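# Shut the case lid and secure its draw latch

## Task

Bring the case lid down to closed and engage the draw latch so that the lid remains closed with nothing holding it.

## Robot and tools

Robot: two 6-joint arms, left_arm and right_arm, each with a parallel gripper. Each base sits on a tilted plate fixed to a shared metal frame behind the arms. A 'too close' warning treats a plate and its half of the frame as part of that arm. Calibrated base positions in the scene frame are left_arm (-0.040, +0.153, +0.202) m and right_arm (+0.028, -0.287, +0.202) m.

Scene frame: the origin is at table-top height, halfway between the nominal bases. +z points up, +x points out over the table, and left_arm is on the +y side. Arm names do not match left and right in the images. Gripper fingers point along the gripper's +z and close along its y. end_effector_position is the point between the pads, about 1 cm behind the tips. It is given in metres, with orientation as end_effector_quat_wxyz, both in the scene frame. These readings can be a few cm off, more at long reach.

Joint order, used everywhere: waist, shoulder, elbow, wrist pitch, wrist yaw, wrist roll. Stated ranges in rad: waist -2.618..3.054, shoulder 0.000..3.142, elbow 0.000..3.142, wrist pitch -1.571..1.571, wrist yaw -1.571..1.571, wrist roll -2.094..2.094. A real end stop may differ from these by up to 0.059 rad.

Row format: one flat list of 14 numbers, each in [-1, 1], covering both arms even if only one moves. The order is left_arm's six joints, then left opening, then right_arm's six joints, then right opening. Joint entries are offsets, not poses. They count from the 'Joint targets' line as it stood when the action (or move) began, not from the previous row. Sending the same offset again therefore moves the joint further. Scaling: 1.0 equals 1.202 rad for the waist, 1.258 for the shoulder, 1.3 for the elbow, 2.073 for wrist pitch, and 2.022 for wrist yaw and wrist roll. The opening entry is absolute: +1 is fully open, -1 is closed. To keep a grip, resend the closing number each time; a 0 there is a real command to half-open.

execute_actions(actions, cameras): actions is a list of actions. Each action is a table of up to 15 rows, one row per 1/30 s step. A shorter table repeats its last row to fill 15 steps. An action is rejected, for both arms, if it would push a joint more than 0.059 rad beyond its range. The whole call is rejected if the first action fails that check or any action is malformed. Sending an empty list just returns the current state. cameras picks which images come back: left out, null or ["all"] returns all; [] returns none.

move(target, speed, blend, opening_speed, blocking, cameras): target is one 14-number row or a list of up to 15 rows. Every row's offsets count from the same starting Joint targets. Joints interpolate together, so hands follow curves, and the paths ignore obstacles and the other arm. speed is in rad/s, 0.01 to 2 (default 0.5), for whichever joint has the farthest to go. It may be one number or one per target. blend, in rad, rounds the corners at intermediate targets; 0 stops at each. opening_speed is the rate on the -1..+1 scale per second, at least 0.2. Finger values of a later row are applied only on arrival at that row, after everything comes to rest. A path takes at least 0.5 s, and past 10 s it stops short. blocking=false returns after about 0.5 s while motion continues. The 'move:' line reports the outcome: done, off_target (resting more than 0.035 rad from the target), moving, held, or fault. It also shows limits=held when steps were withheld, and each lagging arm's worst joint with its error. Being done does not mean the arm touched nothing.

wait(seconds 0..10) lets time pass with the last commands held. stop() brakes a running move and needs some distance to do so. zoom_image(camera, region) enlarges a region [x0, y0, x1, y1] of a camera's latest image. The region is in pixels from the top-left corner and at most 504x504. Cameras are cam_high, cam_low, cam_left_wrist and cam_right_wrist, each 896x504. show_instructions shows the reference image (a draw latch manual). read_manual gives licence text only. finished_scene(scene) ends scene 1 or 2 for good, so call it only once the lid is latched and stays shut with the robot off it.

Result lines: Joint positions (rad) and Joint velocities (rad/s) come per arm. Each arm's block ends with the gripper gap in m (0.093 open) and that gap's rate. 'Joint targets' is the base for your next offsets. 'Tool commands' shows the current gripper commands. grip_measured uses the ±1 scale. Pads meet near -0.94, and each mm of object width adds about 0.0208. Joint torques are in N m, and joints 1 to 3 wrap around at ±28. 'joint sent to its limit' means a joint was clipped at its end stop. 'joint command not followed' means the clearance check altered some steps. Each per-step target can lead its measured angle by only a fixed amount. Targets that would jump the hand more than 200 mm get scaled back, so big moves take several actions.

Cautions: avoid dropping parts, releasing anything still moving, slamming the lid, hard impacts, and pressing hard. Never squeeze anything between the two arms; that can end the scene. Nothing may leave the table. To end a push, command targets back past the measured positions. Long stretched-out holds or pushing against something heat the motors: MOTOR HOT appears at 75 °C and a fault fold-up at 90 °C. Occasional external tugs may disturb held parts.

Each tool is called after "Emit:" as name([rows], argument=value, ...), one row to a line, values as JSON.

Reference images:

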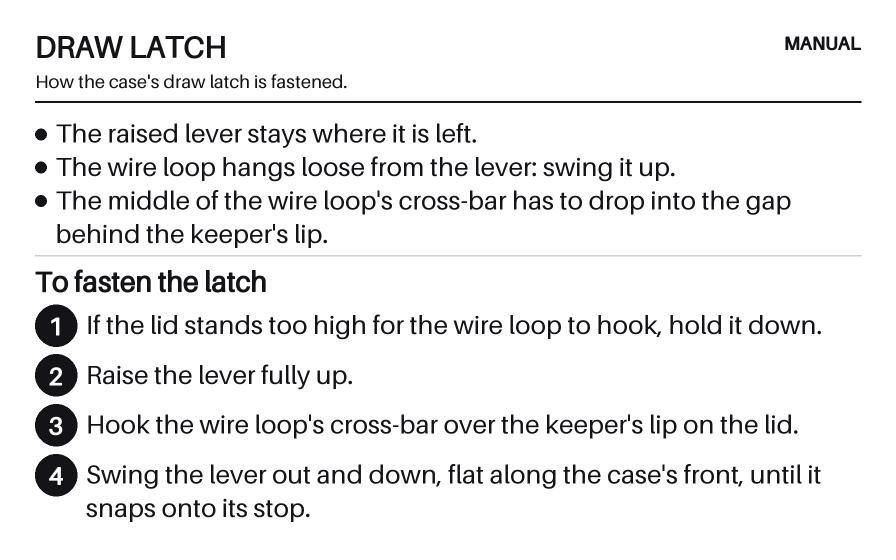

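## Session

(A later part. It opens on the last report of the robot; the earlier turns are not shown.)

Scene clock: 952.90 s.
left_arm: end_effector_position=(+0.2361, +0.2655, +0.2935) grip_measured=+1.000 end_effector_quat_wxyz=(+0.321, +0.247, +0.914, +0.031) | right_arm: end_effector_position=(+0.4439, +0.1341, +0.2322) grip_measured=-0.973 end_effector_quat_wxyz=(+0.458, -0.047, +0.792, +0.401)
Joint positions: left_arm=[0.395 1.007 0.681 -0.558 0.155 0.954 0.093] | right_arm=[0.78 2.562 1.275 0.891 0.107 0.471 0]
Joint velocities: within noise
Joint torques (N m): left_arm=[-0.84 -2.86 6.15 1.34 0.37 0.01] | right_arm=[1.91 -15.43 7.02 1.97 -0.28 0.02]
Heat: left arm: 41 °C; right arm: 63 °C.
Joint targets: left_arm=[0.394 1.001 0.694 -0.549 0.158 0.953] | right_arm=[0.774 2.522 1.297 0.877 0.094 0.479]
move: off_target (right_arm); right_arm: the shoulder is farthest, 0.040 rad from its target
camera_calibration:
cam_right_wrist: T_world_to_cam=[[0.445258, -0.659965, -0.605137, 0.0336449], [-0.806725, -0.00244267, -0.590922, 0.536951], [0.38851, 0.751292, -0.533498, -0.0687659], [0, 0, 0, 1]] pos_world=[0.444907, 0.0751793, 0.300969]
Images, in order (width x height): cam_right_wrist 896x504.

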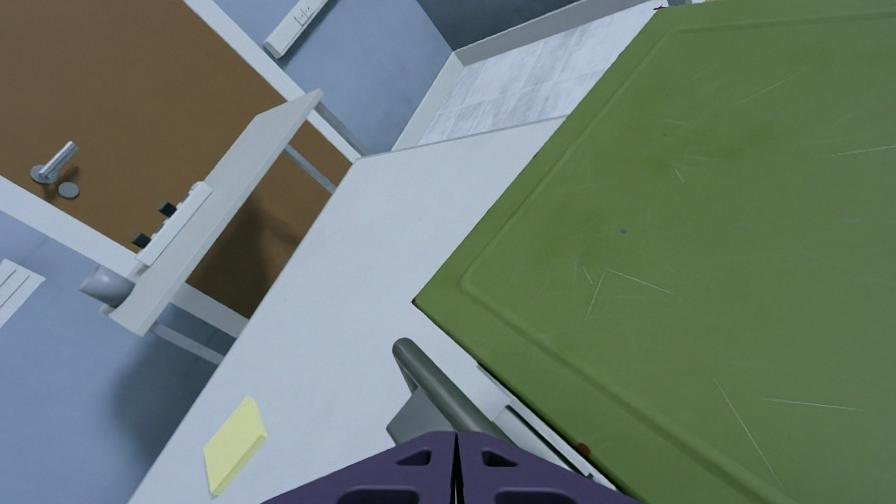

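Emit:
move([
  [0,0,0,0,0,0,1,0.0135,-0.1402,-0.2258,0.0563,0.0074,0,-1],
  [0,0,0,0,0,0,1,-0.104,-0.1606,-0.5208,0.1413,-0.1652,-0.41,-1],
], speed=[0.3,0.7], blend=[0.03,0], cameras=["cam_right_wrist"])

Emit:
zoom_image(camera="cam_right_wrist", region=[430, 0, 650, 280])

Scene clock: 975.90 s.
left_arm: end_effector_position=(+0.2361, +0.2655, +0.2935) grip_measured=+1.000 end_effector_quat_wxyz=(+0.321, +0.247, +0.914, +0.031) | right_arm: end_effector_position=(+0.3287, +0.0276, +0.1832) grip_measured=-0.973 end_effector_quat_wxyz=(+0.486, -0.414, +0.715, +0.285)
Joint positions: left_arm=[0.395 1.007 0.681 -0.558 0.155 0.954 0.093] | right_arm=[0.657 2.353 0.624 1.153 -0.228 -0.34 0]
Joint velocities: within noise
Joint torques (N m): left_arm=[-0.83 -2.84 6.16 1.34 0.37 0.01] | right_arm=[1.42 -11.18 2.58 2.18 -0.42 -0.11]
Heat: left arm: 41 °C; right arm: 63 °C.
Joint targets: left_arm=[0.394 1.001 0.694 -0.549 0.158 0.953] | right_arm=[0.649 2.320 0.620 1.170 -0.240 -0.349]
move: done
camera_calibration:
cam_right_wrist: T_world_to_cam=[[0.873959, -0.485523, -0.0215185, -0.267612], [-0.357672, -0.612584, -0.704849, 0.304905], [0.329038, 0.623705, -0.709031, 0.0850607], [0, 0, 0, 1]] pos_world=[0.31495, 0.00379533, 0.269464]
Images, in order (width x height): cam_right_wrist 896x504.

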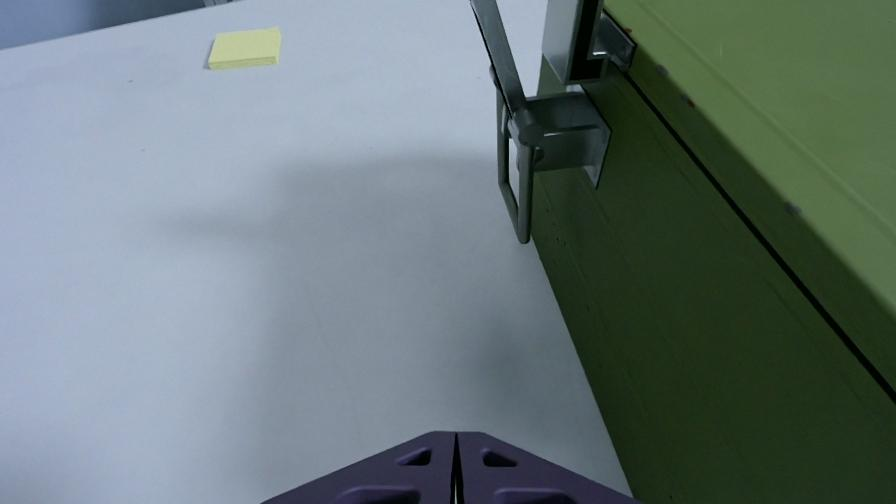

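Scaled by 1.800 from the camera's 896x504 image, which has a finer 1280x720 frame.

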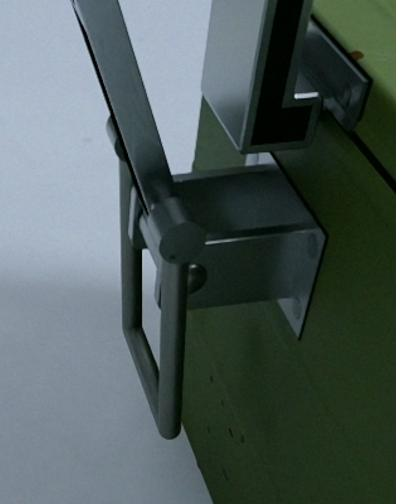

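Emit:
move([
  [0,0,0,0,0,0,1,0.0749,0.4285,0.4431,0.0492,0.1503,-0.7102,-1],
  [0,0,0,0,0,0,1,0.0374,0.4968,0.6077,-0.0193,0.1271,-0.7102,-1],
], speed=[0.7,0.25], blend=[0.02,0], cameras=["cam_right_wrist"])

Scene clock: 1009.23 s.
left_arm: end_effector_position=(+0.2361, +0.2655, +0.2935) grip_measured=+1.000 end_effector_quat_wxyz=(+0.321, +0.247, +0.914, +0.031) | right_arm: end_effector_position=(+0.4455, +0.1259, +0.1128) grip_measured=-0.973 end_effector_quat_wxyz=(-0.564, +0.730, -0.310, +0.229)
Joint positions: left_arm=[0.395 1.007 0.681 -0.558 0.155 0.954 0.093] | right_arm=[0.702 2.929 1.392 1.143 0.03 -1.776 0]
Joint velocities: within noise
Joint torques (N m): left_arm=[-0.83 -2.86 6.16 1.35 0.37 0.01] | right_arm=[1.62 -10.74 5.38 1.97 -0.37 -0.06]
Heat: left arm: 41 °C; right arm: 59 °C.
Joint targets: left_arm=[0.394 1.001 0.694 -0.549 0.158 0.953] | right_arm=[0.694 2.945 1.410 1.130 0.017 -1.785]
move: done
camera_calibration:
cam_right_wrist: T_world_to_cam=[[0.212912, 0.173693, 0.961509, -0.222888], [0.366813, -0.926301, 0.0861076, -0.0151979], [0.905603, 0.334361, -0.260934, -0.335658], [0, 0, 0, 1]] pos_world=[0.357003, 0.136867, 0.128033]
Images, in order (width x height): cam_right_wrist 896x504.

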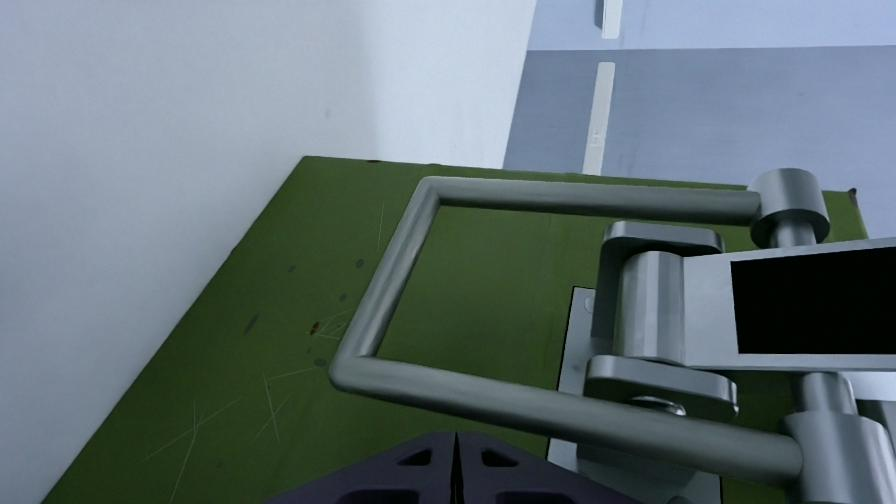

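Emit:
move([
  [0,0,0,0,0,0,1,0,0.0151,0.0354,-0.013,0,0,-1],
  [0,0,0,0,0,0,1,0.0799,0.0342,-0.0023,0.0265,0.047,0.2572,-1],
  [0,0,0,0,0,0,1,0.129,-0.0413,-0.0308,0.0289,0.0742,0.5168,-1],
  [0,0,0,0,0,0,1,0.1473,-0.0707,-0.0423,0.0246,0.0836,0.6454,-1],
  [0,0,0,0,0,0,1,0.1547,-0.093,-0.05,0.0125,0.089,0.774,-1],
], speed=[0.2,0.25,0.25,0.25,0.25], blend=[0.01,0.03,0.03,0.03,0], cameras=["cam_right_wrist"])

Scene clock: 1023.87 s.
left_arm: end_effector_position=(+0.2361, +0.2655, +0.2935) grip_measured=+1.000 end_effector_quat_wxyz=(+0.321, +0.247, +0.914, +0.031) | right_arm: end_effector_position=(+0.3948, +0.1684, +0.1458) grip_measured=-0.973 end_effector_quat_wxyz=(+0.579, -0.326, +0.715, +0.216)
Joint positions: left_arm=[0.395 1.007 0.681 -0.558 0.155 0.954 0.093] | right_arm=[0.873 2.877 1.348 1.153 0.183 -0.231 0]
Joint velocities: within noise
Joint torques (N m): left_arm=[-0.83 -2.88 6.15 1.33 0.37 0.01] | right_arm=[2.73 -16.58 4.03 2.16 -0.04 0.05]
Heat: left arm: 41 °C; right arm: 61 °C.
Joint targets: left_arm=[0.394 1.001 0.694 -0.549 0.158 0.953] | right_arm=[0.880 2.828 1.345 1.156 0.197 -0.220]
move: off_target (right_arm); right_arm: the shoulder is farthest, 0.049 rad from its target
camera_calibration:
cam_right_wrist: T_world_to_cam=[[0.725994, -0.685536, 0.0545308, -0.176776], [-0.386002, -0.471838, -0.792699, 0.388706], [0.569153, 0.554446, -0.607169, -0.149049], [0, 0, 0, 1]] pos_world=[0.363211, 0.144859, 0.227269]
Images, in order (width x height): cam_right_wrist 896x504.

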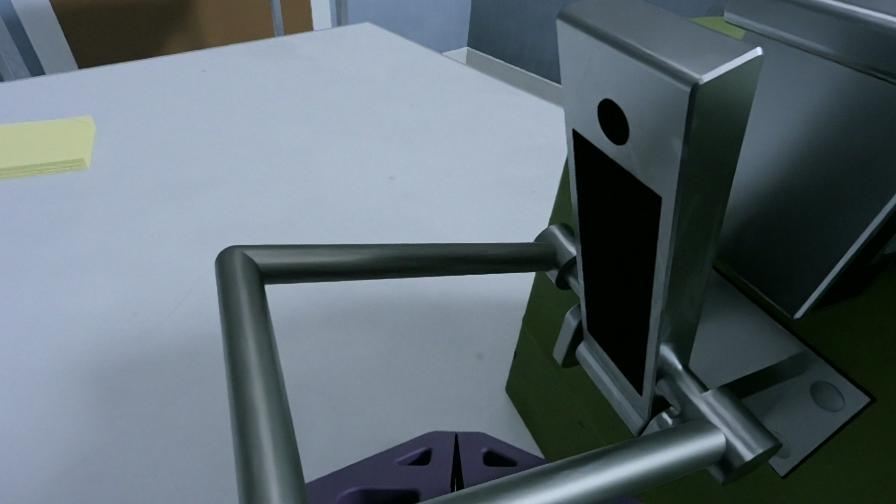

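Emit:
move([
  [0,0,0,0,0,0,1,0.0175,-0.062,-0.0392,-0.0198,0.0089,0.1731,-1],
  [0,0,0,0,0,0,1,0.0158,-0.1137,-0.0615,-0.0429,0.0084,0.3462,-1],
  [0,0,0,0,0,0,1,-0.0116,-0.1661,-0.0869,-0.0656,-0.0089,0.3462,-1],
  [0,0,0,0,0,0,1,-0.0275,-0.1979,-0.0808,-0.0868,-0.0173,0.3462,-1],
  [0,0,0,0,0,0,1,-0.0416,-0.2234,-0.0708,-0.1061,-0.0252,0.3462,-1],
], speed=[0.25,0.25,0.15,0.15,0.15], blend=[0.03,0.02,0.01,0.01,0], cameras=["cam_right_wrist"])

Scene clock: 1038.07 s.
left_arm: end_effector_position=(+0.2361, +0.2655, +0.2935) grip_measured=+1.000 end_effector_quat_wxyz=(+0.321, +0.247, +0.914, +0.031) | right_arm: end_effector_position=(+0.4184, +0.1457, +0.2242) grip_measured=-0.973 end_effector_quat_wxyz=(+0.461, -0.057, +0.792, +0.397)
Joint positions: left_arm=[0.395 1.007 0.681 -0.558 0.155 0.954 0.093] | right_arm=[0.836 2.582 1.24 0.942 0.155 0.471 0]
Joint velocities: within noise
Joint torques (N m): left_arm=[-0.87 -2.84 6.12 1.35 0.38 0.01] | right_arm=[1.7 -14.82 6.28 2.08 -0.29 0.03]
Heat: left arm: 41 °C; right arm: 64 °C.
Joint targets: left_arm=[0.394 1.001 0.694 -0.549 0.158 0.953] | right_arm=[0.830 2.547 1.253 0.936 0.146 0.480]
move: done
camera_calibration:
cam_right_wrist: T_world_to_cam=[[0.459575, -0.665215, -0.588455, 0.0388397], [-0.798485, -0.0193759, -0.601703, 0.513135], [0.38886, 0.7464, -0.540069, -0.0698419], [0, 0, 0, 1]] pos_world=[0.41904, 0.0879092, 0.293891]
Images, in order (width x height): cam_right_wrist 896x504.

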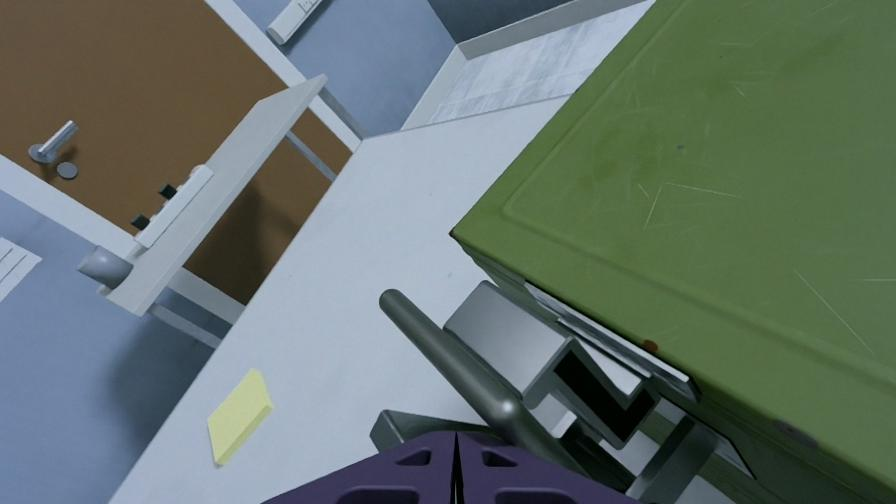

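Emit:
execute_actions(actions=[])

Scene clock: 1066.13 s.
left_arm: end_effector_position=(+0.2361, +0.2655, +0.2935) grip_measured=+1.000 end_effector_quat_wxyz=(+0.321, +0.247, +0.914, +0.031) | right_arm: end_effector_position=(+0.4184, +0.1457, +0.2242) grip_measured=-0.973 end_effector_quat_wxyz=(+0.461, -0.057, +0.792, +0.397)
Joint positions: left_arm=[0.395 1.007 0.681 -0.558 0.155 0.954 0.093] | right_arm=[0.836 2.582 1.24 0.942 0.155 0.471 0]
Joint velocities: within noise
Joint torques (N m): left_arm=[-0.84 -2.84 6.15 1.35 0.37 0.01] | right_arm=[1.77 -14.9 6.05 2.03 -0.32 0.03]
Heat: left arm: 41 °C; right arm: 69 °C.
Joint targets: left_arm=[0.394 1.001 0.694 -0.549 0.158 0.953] | right_arm=[0.830 2.547 1.253 0.936 0.146 0.480]
Tool commands: left_gripper/opening=+1.0 right_gripper/opening=-1.0
camera_calibration:
cam_left_wrist: T_world_to_cam=[[-0.425772, -0.883078, -0.197212, 0.392729], [-0.873153, 0.458154, -0.166431, 0.173393], [0.237325, 0.101335, -0.966131, 0.285361], [0, 0, 0, 1]] pos_world=[0.250888, 0.238452, 0.382005]
cam_right_wrist: T_world_to_cam=[[0.459575, -0.665215, -0.588455, 0.0388397], [-0.798485, -0.0193759, -0.601703, 0.513135], [0.38886, 0.7464, -0.540069, -0.0698419], [0, 0, 0, 1]] pos_world=[0.41904, 0.0879092, 0.293891]

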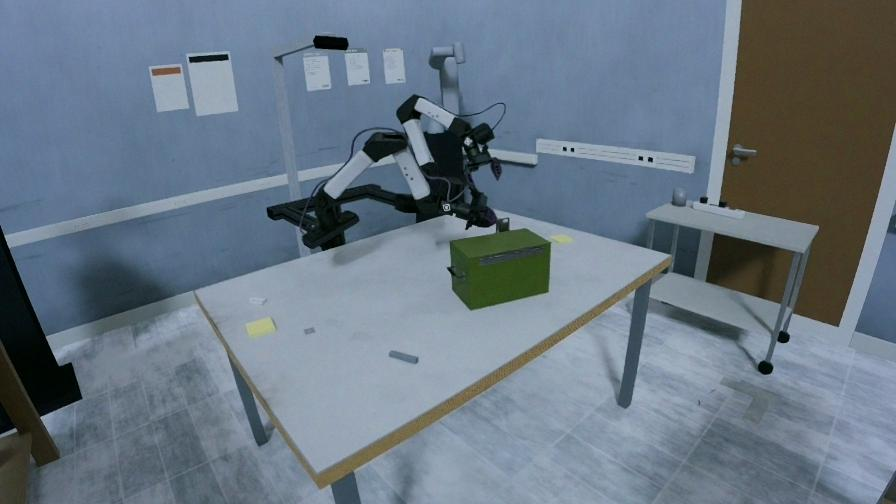

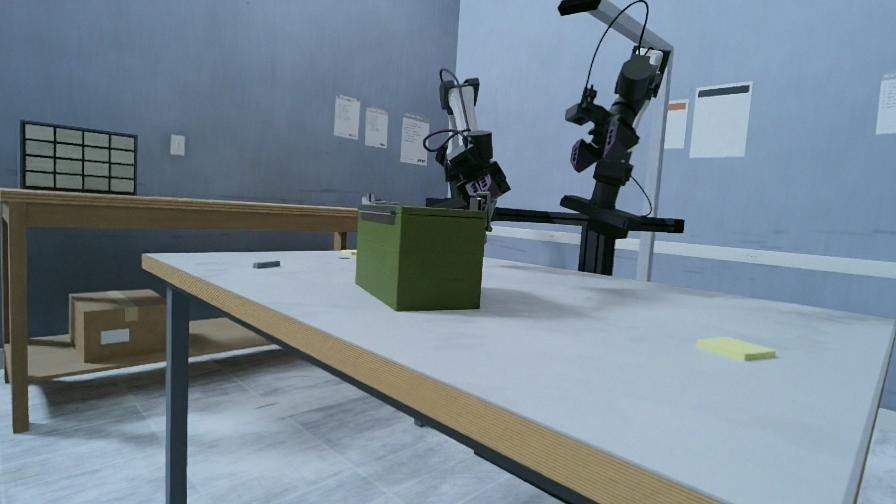

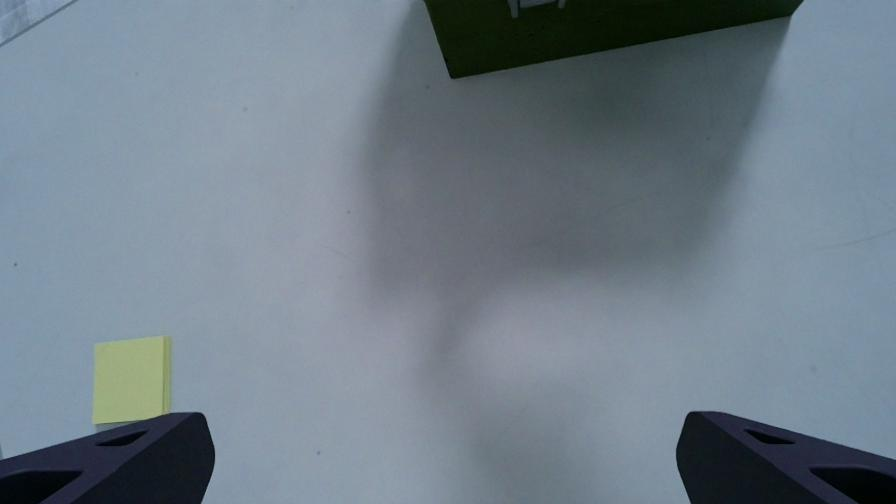

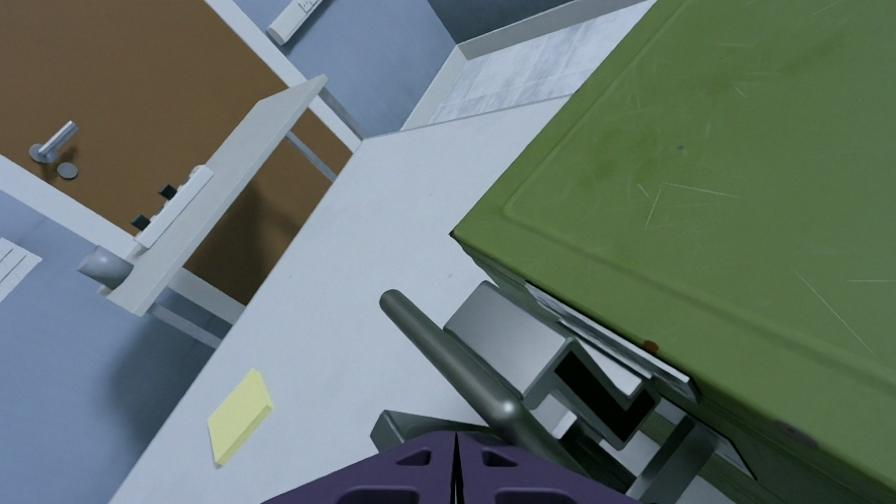

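Emit:
move([
  [0,0,0,0,0,0,1,-0.0100,0.0469,-0.0046,0.0188,-0.0059,0,-1],
], speed=0.15, cameras=["cam_right_wrist"])

Emit:
zoom_image(camera="cam_right_wrist", region=[300, 200, 800, 504])

Scene clock: 1107.17 s.
left_arm: end_effector_position=(+0.2361, +0.2655, +0.2935) grip_measured=+1.000 end_effector_quat_wxyz=(+0.321, +0.247, +0.914, +0.031) | right_arm: end_effector_position=(+0.4210, +0.1435, +0.2209) grip_measured=-0.973 end_effector_quat_wxyz=(+0.461, -0.055, +0.791, +0.399)
Joint positions: left_arm=[0.395 1.007 0.681 -0.558 0.155 0.954 0.093] | right_arm=[0.826 2.592 1.24 0.956 0.146 0.471 0]
Joint velocities: within noise
Joint torques (N m): left_arm=[-0.84 -2.86 6.16 1.34 0.37 0.01] | right_arm=[1.68 -10.48 5.71 2.29 -0.3 0.03]
Heat: left arm: 42 °C; right arm: 72 °C.
Joint targets: left_arm=[0.394 1.001 0.694 -0.549 0.158 0.953] | right_arm=[0.818 2.606 1.247 0.975 0.134 0.480]
move: done
camera_calibration:
cam_right_wrist: T_world_to_cam=[[0.458489, -0.662631, -0.592206, 0.0351487], [-0.798699, -0.0150273, -0.601543, 0.512592], [0.389701, 0.748796, -0.536132, -0.0725379], [0, 0, 0, 1]] pos_world=[0.42156, 0.0853096, 0.290271]
Images, in order (width x height): cam_right_wrist 896x504.

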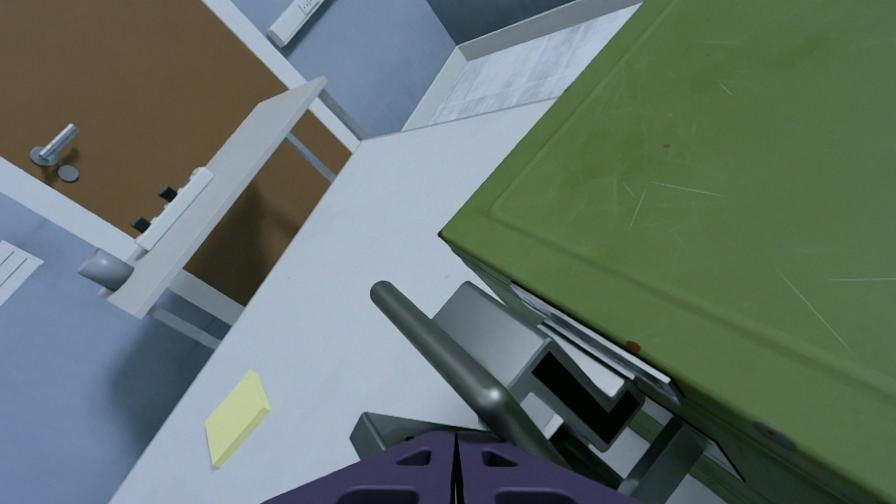

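Scaled by 1.008 from the camera's 896x504 image, which has a finer 1280x720 frame.

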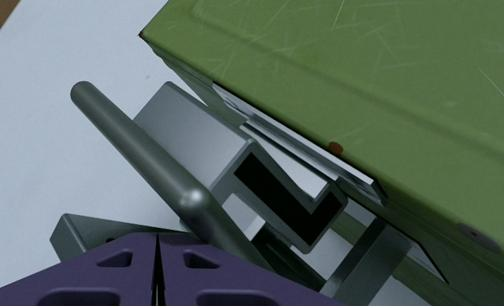

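Emit:
move([
  [0,0,0,0,0,0,1,-0.0216,0.0040,0.0138,-0.0183,-0.0119,0,-1],
  [0,0,0,0,0,0,1,-0.0424,0.0079,0.0308,-0.0270,-0.0237,0,-1],
], speed=0.1, blend=0.01, cameras=["cam_right_wrist"])

Emit:
zoom_image(camera="cam_right_wrist", region=[300, 200, 800, 504])

Scene clock: 1119.07 s.
left_arm: end_effector_position=(+0.2361, +0.2655, +0.2935) grip_measured=+1.000 end_effector_quat_wxyz=(+0.321, +0.247, +0.914, +0.031) | right_arm: end_effector_position=(+0.4408, +0.1320, +0.2148) grip_measured=-0.973 end_effector_quat_wxyz=(+0.454, -0.047, +0.794, +0.400)
Joint positions: left_arm=[0.395 1.007 0.681 -0.558 0.155 0.954 0.093] | right_arm=[0.773 2.601 1.265 0.932 0.099 0.471 0]
Joint velocities: within noise
Joint torques (N m): left_arm=[-0.85 -2.86 6.15 1.34 0.36 0] | right_arm=[1.95 -10.4 6.78 1.97 -0.33 0.04]
Heat: left arm: 42 °C; right arm: 69 °C.
Joint targets: left_arm=[0.394 1.001 0.694 -0.549 0.158 0.953] | right_arm=[0.767 2.616 1.287 0.919 0.087 0.479]
move: done
camera_calibration:
cam_right_wrist: T_world_to_cam=[[0.44263, -0.661199, -0.605718, 0.0245997], [-0.810735, -0.00647688, -0.585377, 0.525275], [0.383128, 0.750182, -0.538924, -0.071636], [0, 0, 0, 1]] pos_world=[0.442416, 0.0734075, 0.283778]
Images, in order (width x height): cam_right_wrist 896x504.

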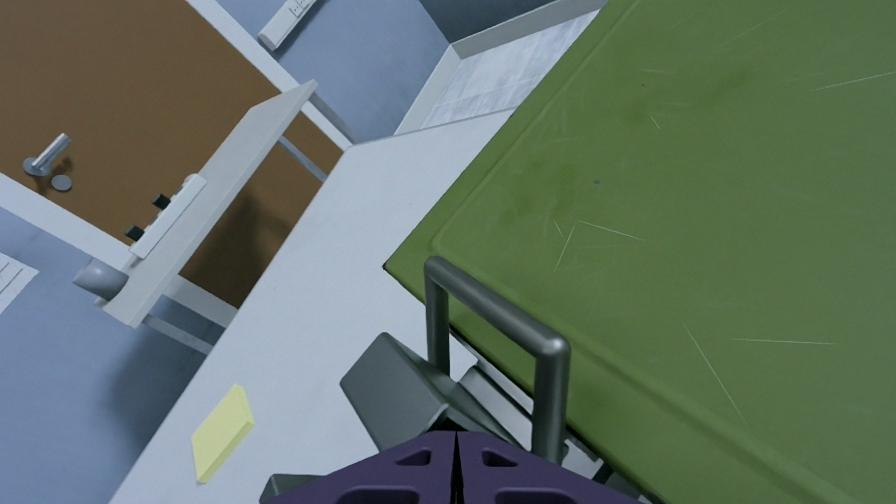

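Scaled by 1.008 from the camera's 896x504 image, which has a finer 1280x720 frame.

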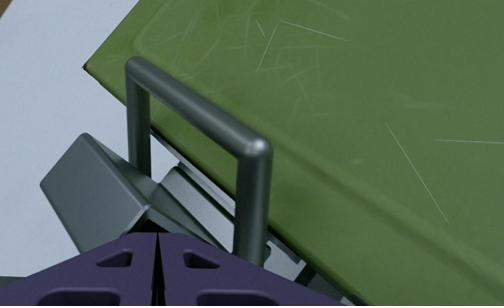

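Emit:
move([
  [0,0,0,0,0,0,1,0.0208,-0.0039,-0.0170,0.0087,0.0118,0,-1],
], speed=0.1, cameras=["cam_right_wrist"])

Emit:
zoom_image(camera="cam_right_wrist", region=[300, 200, 800, 504])

Scene clock: 1132.90 s.
left_arm: end_effector_position=(+0.2361, +0.2655, +0.2935) grip_measured=+1.000 end_effector_quat_wxyz=(+0.321, +0.247, +0.914, +0.031) | right_arm: end_effector_position=(+0.4375, +0.1351, +0.2157) grip_measured=-0.973 end_effector_quat_wxyz=(+0.454, -0.050, +0.794, +0.401)
Joint positions: left_arm=[0.395 1.007 0.681 -0.558 0.155 0.954 0.093] | right_arm=[0.782 2.601 1.265 0.932 0.102 0.471 0]
Joint velocities: within noise
Joint torques (N m): left_arm=[-0.84 -2.85 6.17 1.33 0.37 0] | right_arm=[3.3 -11.1 5.29 2.18 -0.11 0.05]
Heat: left arm: 42 °C; right arm: 64 °C.
Joint targets: left_arm=[0.394 1.001 0.694 -0.549 0.158 0.953] | right_arm=[0.792 2.611 1.265 0.937 0.110 0.479]
move: done
camera_calibration:
cam_right_wrist: T_world_to_cam=[[0.447541, -0.659278, -0.604202, 0.0258823], [-0.809607, -0.0117613, -0.586854, 0.523625], [0.379794, 0.751808, -0.53902, -0.0709809], [0, 0, 0, 1]] pos_world=[0.439305, 0.0765861, 0.28467]
Images, in order (width x height): cam_right_wrist 896x504.

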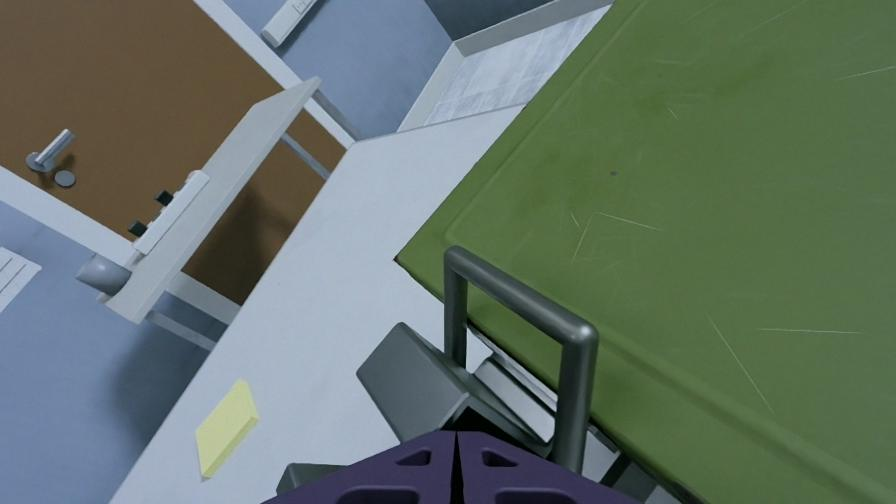

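Scaled by 1.008 from the camera's 896x504 image, which has a finer 1280x720 frame.

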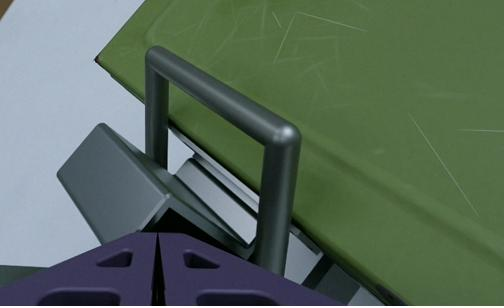

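Emit:
move([
  [0,0,0,0,0,0,1,0.035,-0.004,-0.0208,0.0198,0.0223,0,-1],
  [0,0,0,0,0,0,1,0.0566,-0.0079,-0.0369,0.027,0.0341,0,-1],
], speed=0.1, blend=0.01, cameras=["cam_right_wrist"])

Emit:
zoom_image(camera="cam_right_wrist", region=[300, 200, 800, 504])

Scene clock: 1143.40 s.
left_arm: end_effector_position=(+0.2361, +0.2655, +0.2935) grip_measured=+1.000 end_effector_quat_wxyz=(+0.321, +0.247, +0.914, +0.031) | right_arm: end_effector_position=(+0.4082, +0.1490, +0.2173) grip_measured=-0.973 end_effector_quat_wxyz=(+0.461, -0.061, +0.791, +0.397)
Joint positions: left_arm=[0.395 1.007 0.681 -0.558 0.155 0.954 0.093] | right_arm=[0.854 2.601 1.224 0.976 0.167 0.471 0]
Joint velocities: within noise
Joint torques (N m): left_arm=[-0.83 -2.86 6.13 1.34 0.37 0.01] | right_arm=[2.88 -11.45 4.38 2.27 -0.04 0.05]
Heat: left arm: 42 °C; right arm: 61 °C.
Joint targets: left_arm=[0.394 1.001 0.694 -0.549 0.158 0.953] | right_arm=[0.860 2.601 1.217 0.993 0.179 0.479]
move: done
camera_calibration:
cam_right_wrist: T_world_to_cam=[[0.466961, -0.663711, -0.584324, 0.0375255], [-0.79548, -0.0266875, -0.605392, 0.501508], [0.386211, 0.747513, -0.540431, -0.0710726], [0, 0, 0, 1]] pos_world=[0.408865, 0.0914177, 0.287126]
Images, in order (width x height): cam_right_wrist 896x504.

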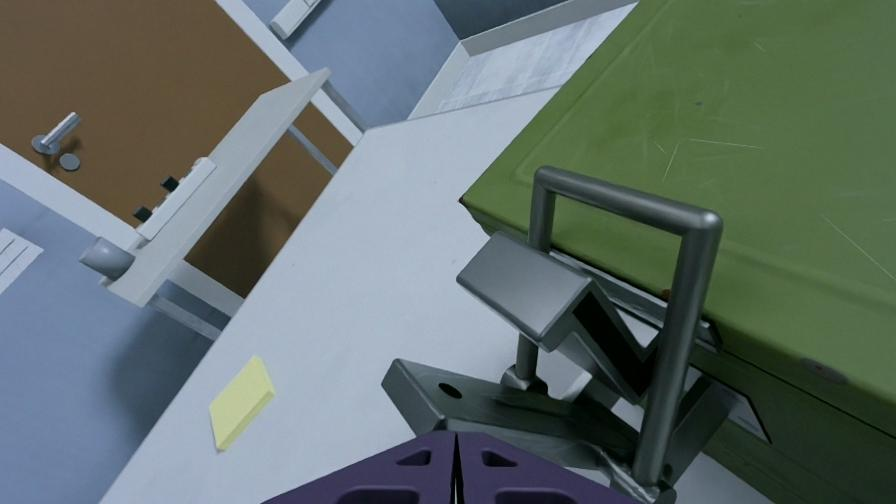

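Scaled by 1.008 from the camera's 896x504 image, which has a finer 1280x720 frame.

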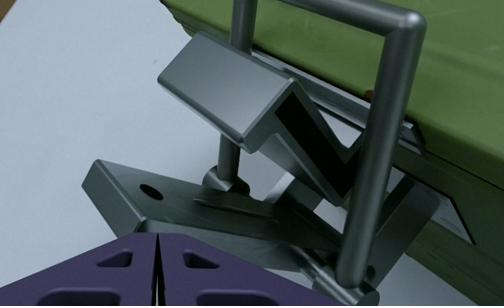

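Emit:
move([
  [0,0,0,0,0,0,1,0,-0.0882,0.0038,-0.0429,0,0,-1],
  [0,0,0,0,0,0,1,0,0.0048,0.09,-0.0642,0,0,-1],
], speed=0.15, cameras=["cam_right_wrist"])

Emit:
zoom_image(camera="cam_right_wrist", region=[300, 200, 800, 504])

Scene clock: 1207.60 s.
left_arm: end_effector_position=(+0.2361, +0.2655, +0.2935) grip_measured=+1.000 end_effector_quat_wxyz=(+0.321, +0.247, +0.914, +0.031) | right_arm: end_effector_position=(+0.4224, +0.1607, +0.2341) grip_measured=-0.973 end_effector_quat_wxyz=(+0.462, -0.060, +0.791, +0.396)
Joint positions: left_arm=[0.395 1.007 0.681 -0.558 0.155 0.954 0.093] | right_arm=[0.854 2.591 1.312 0.879 0.17 0.471 0]
Joint velocities: within noise
Joint torques (N m): left_arm=[-0.83 -2.86 6.15 1.35 0.37 0.01] | right_arm=[2.73 -10.56 7.25 1.94 -0.1 0.02]
Heat: left arm: 42 °C; right arm: 58 °C.
Joint targets: left_arm=[0.394 1.001 0.694 -0.549 0.158 0.953] | right_arm=[0.860 2.607 1.334 0.860 0.179 0.480]
move: done
camera_calibration:
cam_right_wrist: T_world_to_cam=[[0.464954, -0.665311, -0.584105, 0.0495928], [-0.795173, -0.0237476, -0.605918, 0.522849], [0.389253, 0.746188, -0.540079, -0.0773748], [0, 0, 0, 1]] pos_world=[0.422815, 0.103147, 0.303982]
Images, in order (width x height): cam_right_wrist 896x504.

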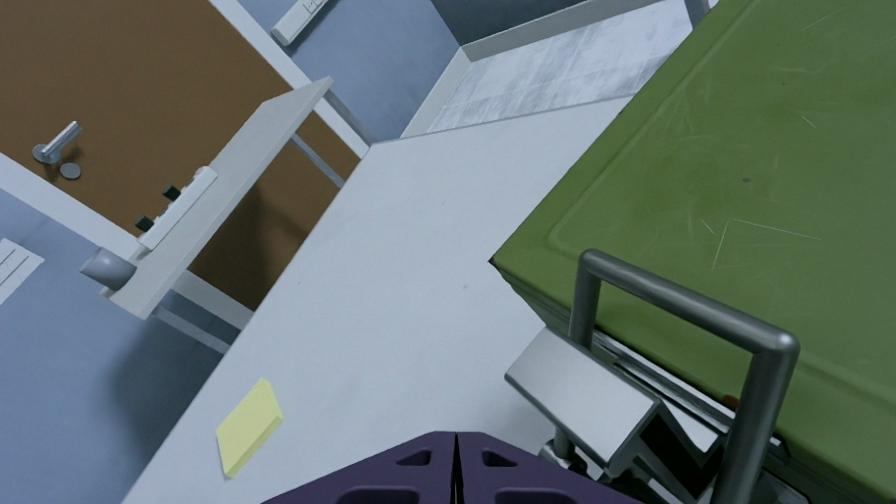

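Scaled by 1.008 from the camera's 896x504 image, which has a finer 1280x720 frame.

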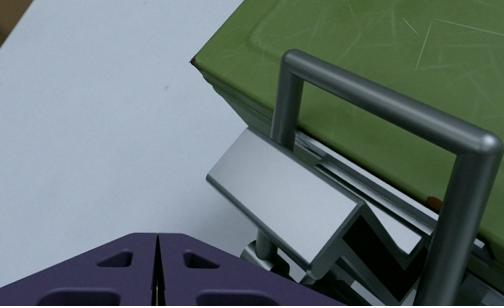

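Emit:
move([
  [0,0,0,0,0,0,1,0.0050,0.031,-0.0123,0.0333,0.0025,0,-1],
  [0,0,0,0,0,0,1,0.0183,0.0604,-0.0177,0.0545,0.0099,0,-1],
], speed=0.12, blend=0.01, cameras=["cam_right_wrist","cam_low"])

Emit:
zoom_image(camera="cam_right_wrist", region=[300, 200, 800, 504])

Scene clock: 1213.47 s.
left_arm: end_effector_position=(+0.2361, +0.2655, +0.2935) grip_measured=+1.000 end_effector_quat_wxyz=(+0.321, +0.247, +0.914, +0.031) | right_arm: end_effector_position=(+0.4203, +0.1636, +0.2317) grip_measured=-0.973 end_effector_quat_wxyz=(+0.492, -0.043, +0.769, +0.406)
Joint positions: left_arm=[0.395 1.007 0.681 -0.558 0.155 0.954 0.093] | right_arm=[0.87 2.652 1.312 1.019 0.21 0.471 0]
Joint velocities: within noise
Joint torques (N m): left_arm=[-0.81 -2.86 6.15 1.35 0.37 0] | right_arm=[3.37 -9.39 5.34 1.66 -0.28 0.06]
Heat: left arm: 42 °C; right arm: 58 °C.
Joint targets: left_arm=[0.394 1.001 0.694 -0.549 0.158 0.953] | right_arm=[0.882 2.683 1.311 0.973 0.199 0.480]
move: off_target (right_arm); right_arm: the wrist pitch is farthest, 0.046 rad from its target
camera_calibration:
cam_right_wrist: T_world_to_cam=[[0.470299, -0.653143, -0.593484, 0.0489789], [-0.761812, 0.0390123, -0.646622, 0.504967], [0.445489, 0.756229, -0.479225, -0.119407], [0, 0, 0, 1]] pos_world=[0.414851, 0.10259, 0.298368]
Images, in order (width x height): cam_low 896x504, cam_right_wrist 896x504.

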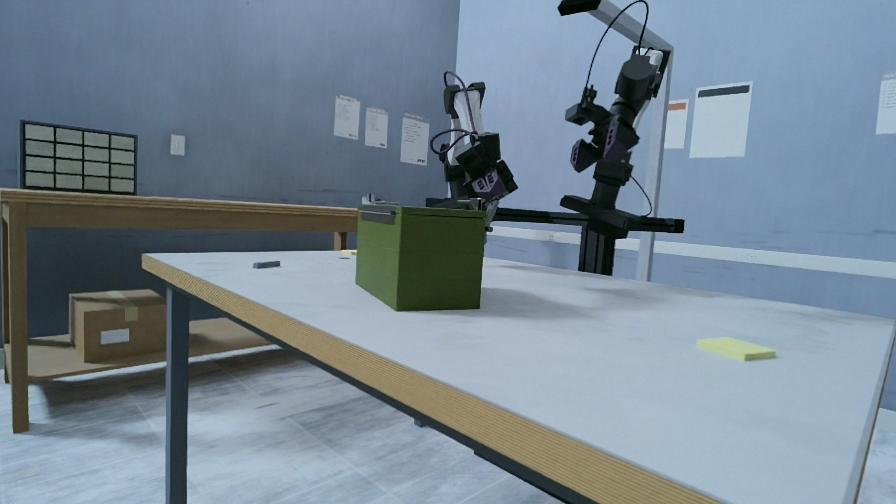

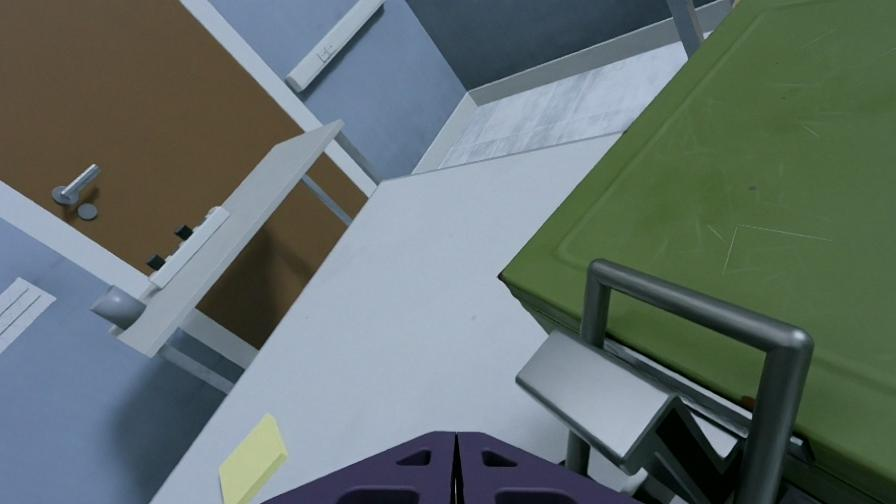

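Scaled by 1.008 from the camera's 896x504 image, which has a finer 1280x720 frame.

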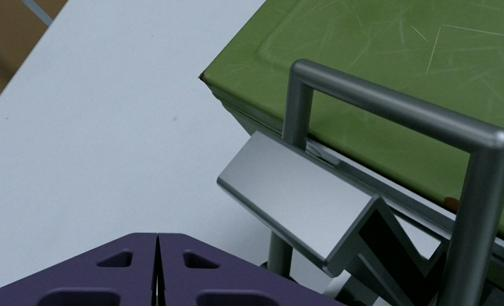

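Emit:
move([
  [0,0,0,0,0,0,1,0,-0.1081,0.0262,-0.0608,-0.0262,0,-1],
  [0,0,0,0,0,0,1,-0.0416,-0.1081,0.0262,-0.0608,-0.0262,0,-1],
  [0,0,0,0,0,0,1,-0.0416,-0.0302,0.0262,-0.0280,-0.0262,0,-1],
], speed=[0.2,0.2,0.1], cameras=["cam_right_wrist"])

Emit:
zoom_image(camera="cam_right_wrist", region=[300, 200, 800, 504])

Scene clock: 1254.70 s.
left_arm: end_effector_position=(+0.2361, +0.2655, +0.2935) grip_measured=+1.000 end_effector_quat_wxyz=(+0.321, +0.247, +0.914, +0.031) | right_arm: end_effector_position=(+0.4294, +0.1575, +0.2234) grip_measured=-0.973 end_effector_quat_wxyz=(+0.464, -0.054, +0.790, +0.398)
Joint positions: left_arm=[0.395 1.007 0.681 -0.558 0.155 0.954 0.093] | right_arm=[0.834 2.626 1.324 0.91 0.157 0.471 0]
Joint velocities: within noise
Joint torques (N m): left_arm=[-0.85 -2.85 6.13 1.34 0.37 0.02] | right_arm=[2.33 -10.36 7.04 2.17 -0.32 -0.01]
Heat: left arm: 42 °C; right arm: 55 °C.
Joint targets: left_arm=[0.394 1.001 0.694 -0.549 0.158 0.953] | right_arm=[0.832 2.645 1.345 0.915 0.147 0.480]
move: done
camera_calibration:
cam_right_wrist: T_world_to_cam=[[0.458812, -0.663763, -0.590686, 0.0417773], [-0.795775, -0.0112353, -0.605488, 0.519999], [0.395264, 0.747858, -0.533361, -0.0878169], [0, 0, 0, 1]] pos_world=[0.429345, 0.0992472, 0.292692]
Images, in order (width x height): cam_right_wrist 896x504.

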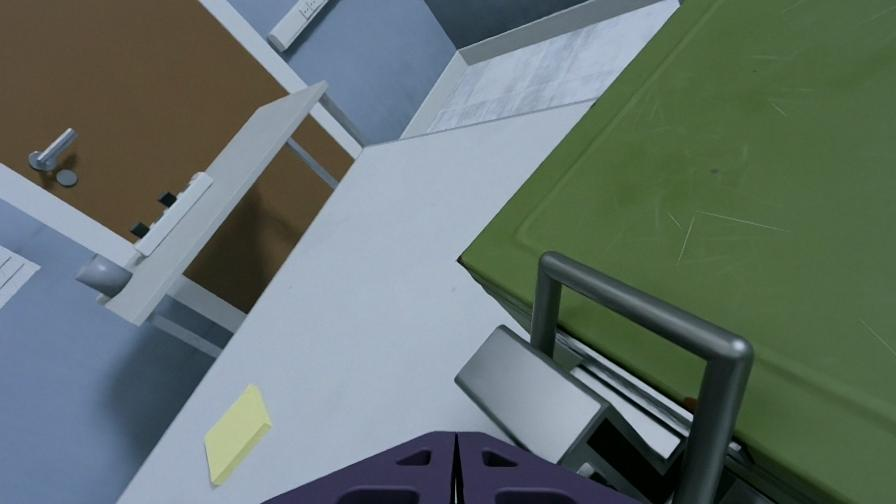

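Scaled by 1.008 from the camera's 896x504 image, which has a finer 1280x720 frame.

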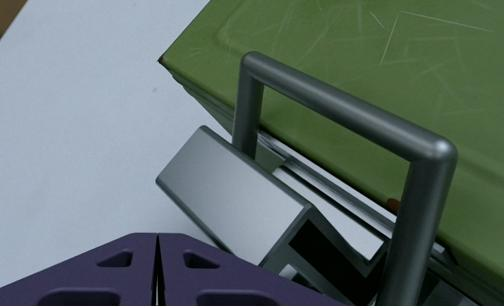

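Emit:
move([
  [0,0,0,0,0,0,1,0.0358,0.0238,-0.0169,0.0222,0.0223,0,-1],
  [0,0,0,0,0,0,1,0.0566,0.0580,-0.0246,0.0468,0.0336,0,-1],
], speed=0.1, blend=0.01, cameras=["cam_right_wrist"])

Emit:
zoom_image(camera="cam_right_wrist", region=[300, 200, 800, 504])

Scene clock: 1262.23 s.
left_arm: end_effector_position=(+0.2361, +0.2655, +0.2935) grip_measured=+1.000 end_effector_quat_wxyz=(+0.321, +0.247, +0.914, +0.031) | right_arm: end_effector_position=(+0.4062, +0.1728, +0.2082) grip_measured=-0.973 end_effector_quat_wxyz=(+0.476, -0.058, +0.781, +0.400)
Joint positions: left_arm=[0.395 1.007 0.681 -0.558 0.155 0.954 0.093] | right_arm=[0.89 2.7 1.324 1.008 0.209 0.471 0]
Joint velocities: within noise
Joint torques (N m): left_arm=[-0.87 -2.85 6.13 1.34 0.37 0] | right_arm=[2.95 -10.59 4.01 2.15 -0.12 0.07]
Heat: left arm: 42 °C; right arm: 56 °C.
Joint targets: left_arm=[0.394 1.001 0.694 -0.549 0.158 0.953] | right_arm=[0.900 2.718 1.313 1.012 0.214 0.480]
move: done
camera_calibration:
cam_right_wrist: T_world_to_cam=[[0.476444, -0.659843, -0.581042, 0.0437611], [-0.776785, -0.00635325, -0.629734, 0.489039], [0.411834, 0.751377, -0.515582, -0.109311], [0, 0, 0, 1]] pos_world=[0.404046, 0.114116, 0.277033]
Images, in order (width x height): cam_right_wrist 896x504.

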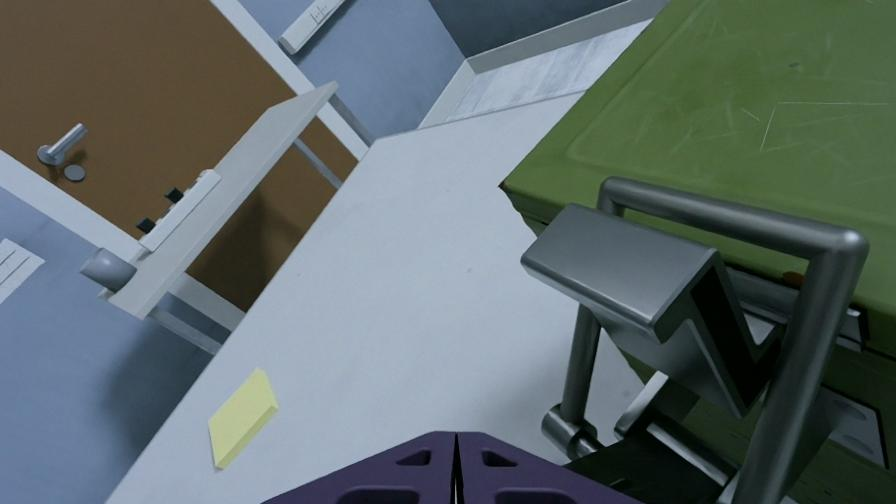

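Scaled by 1.008 from the camera's 896x504 image, which has a finer 1280x720 frame.

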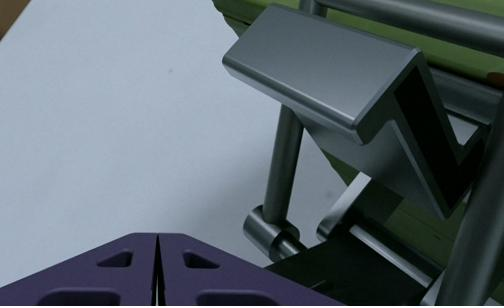

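Emit:
move([
  [0,0,0,0,0,0,1,0.0141,0.0397,-0.003,0.0217,0.0084,0,-1],
  [0,0,0,0,0,0,1,0.0216,0.0866,0.0092,0.0434,0.0119,0,-1],
  [0,0,0,0,0,0,1,0.0208,0.1184,0.0238,0.055,0.0114,0,-1],
], speed=0.12, blend=0.01, cameras=["cam_right_wrist","cam_low"])

Emit:
zoom_image(camera="cam_right_wrist", region=[300, 200, 800, 504])

Scene clock: 1270.93 s.
left_arm: end_effector_position=(+0.2361, +0.2655, +0.2935) grip_measured=+1.000 end_effector_quat_wxyz=(+0.321, +0.247, +0.914, +0.031) | right_arm: end_effector_position=(+0.3802, +0.1758, +0.1531) grip_measured=-0.973 end_effector_quat_wxyz=(+0.470, -0.067, +0.788, +0.393)
Joint positions: left_arm=[0.395 1.007 0.681 -0.558 0.155 0.954 0.093] | right_arm=[0.916 2.849 1.327 1.127 0.229 0.471 0]
Joint velocities: within noise
Joint torques (N m): left_arm=[-0.83 -2.85 6.12 1.34 0.36 0.01] | right_arm=[3.03 -10.43 5.59 2.12 -0.07 0.04]
Heat: left arm: 42 °C; right arm: 57 °C.
Joint targets: left_arm=[0.394 1.001 0.694 -0.549 0.158 0.953] | right_arm=[0.925 2.867 1.344 1.126 0.237 0.480]
move: done
camera_calibration:
cam_right_wrist: T_world_to_cam=[[0.480091, -0.668906, -0.567518, 0.0242543], [-0.781205, -0.0317235, -0.623468, 0.439352], [0.399038, 0.742669, -0.537783, -0.119464], [0, 0, 0, 1]] pos_world=[0.379251, 0.118884, 0.22344]
Images, in order (width x height): cam_low 896x504, cam_right_wrist 896x504.

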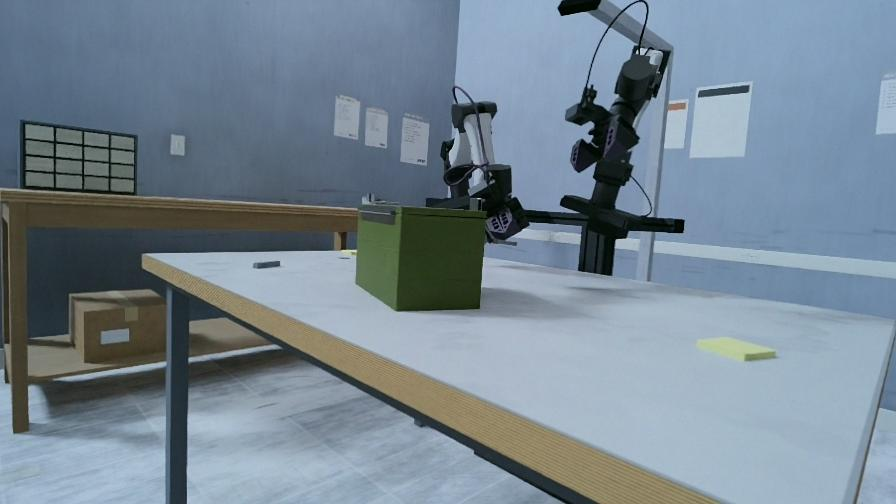

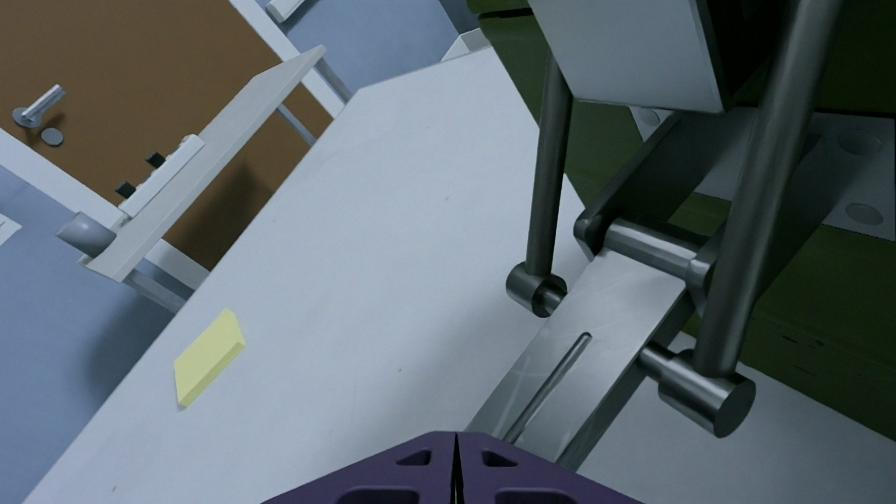

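Scaled by 1.008 from the camera's 896x504 image, which has a finer 1280x720 frame.

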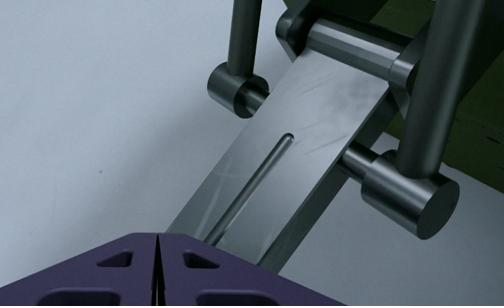

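Emit:
zoom_image(camera="cam_low", region=[430, 160, 550, 260])

Emit:
zoom_image(camera="cam_right_wrist", region=[500, 0, 896, 223])

Scaled by 4.200 from the camera's 896x504 image, which has a finer 1280x720 frame.

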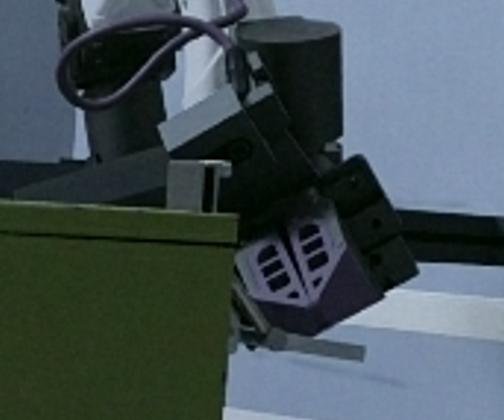

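Scaled by 1.273 from the camera's 896x504 image, which has a finer 1280x720 frame.

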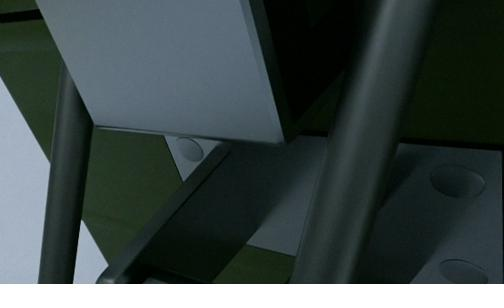

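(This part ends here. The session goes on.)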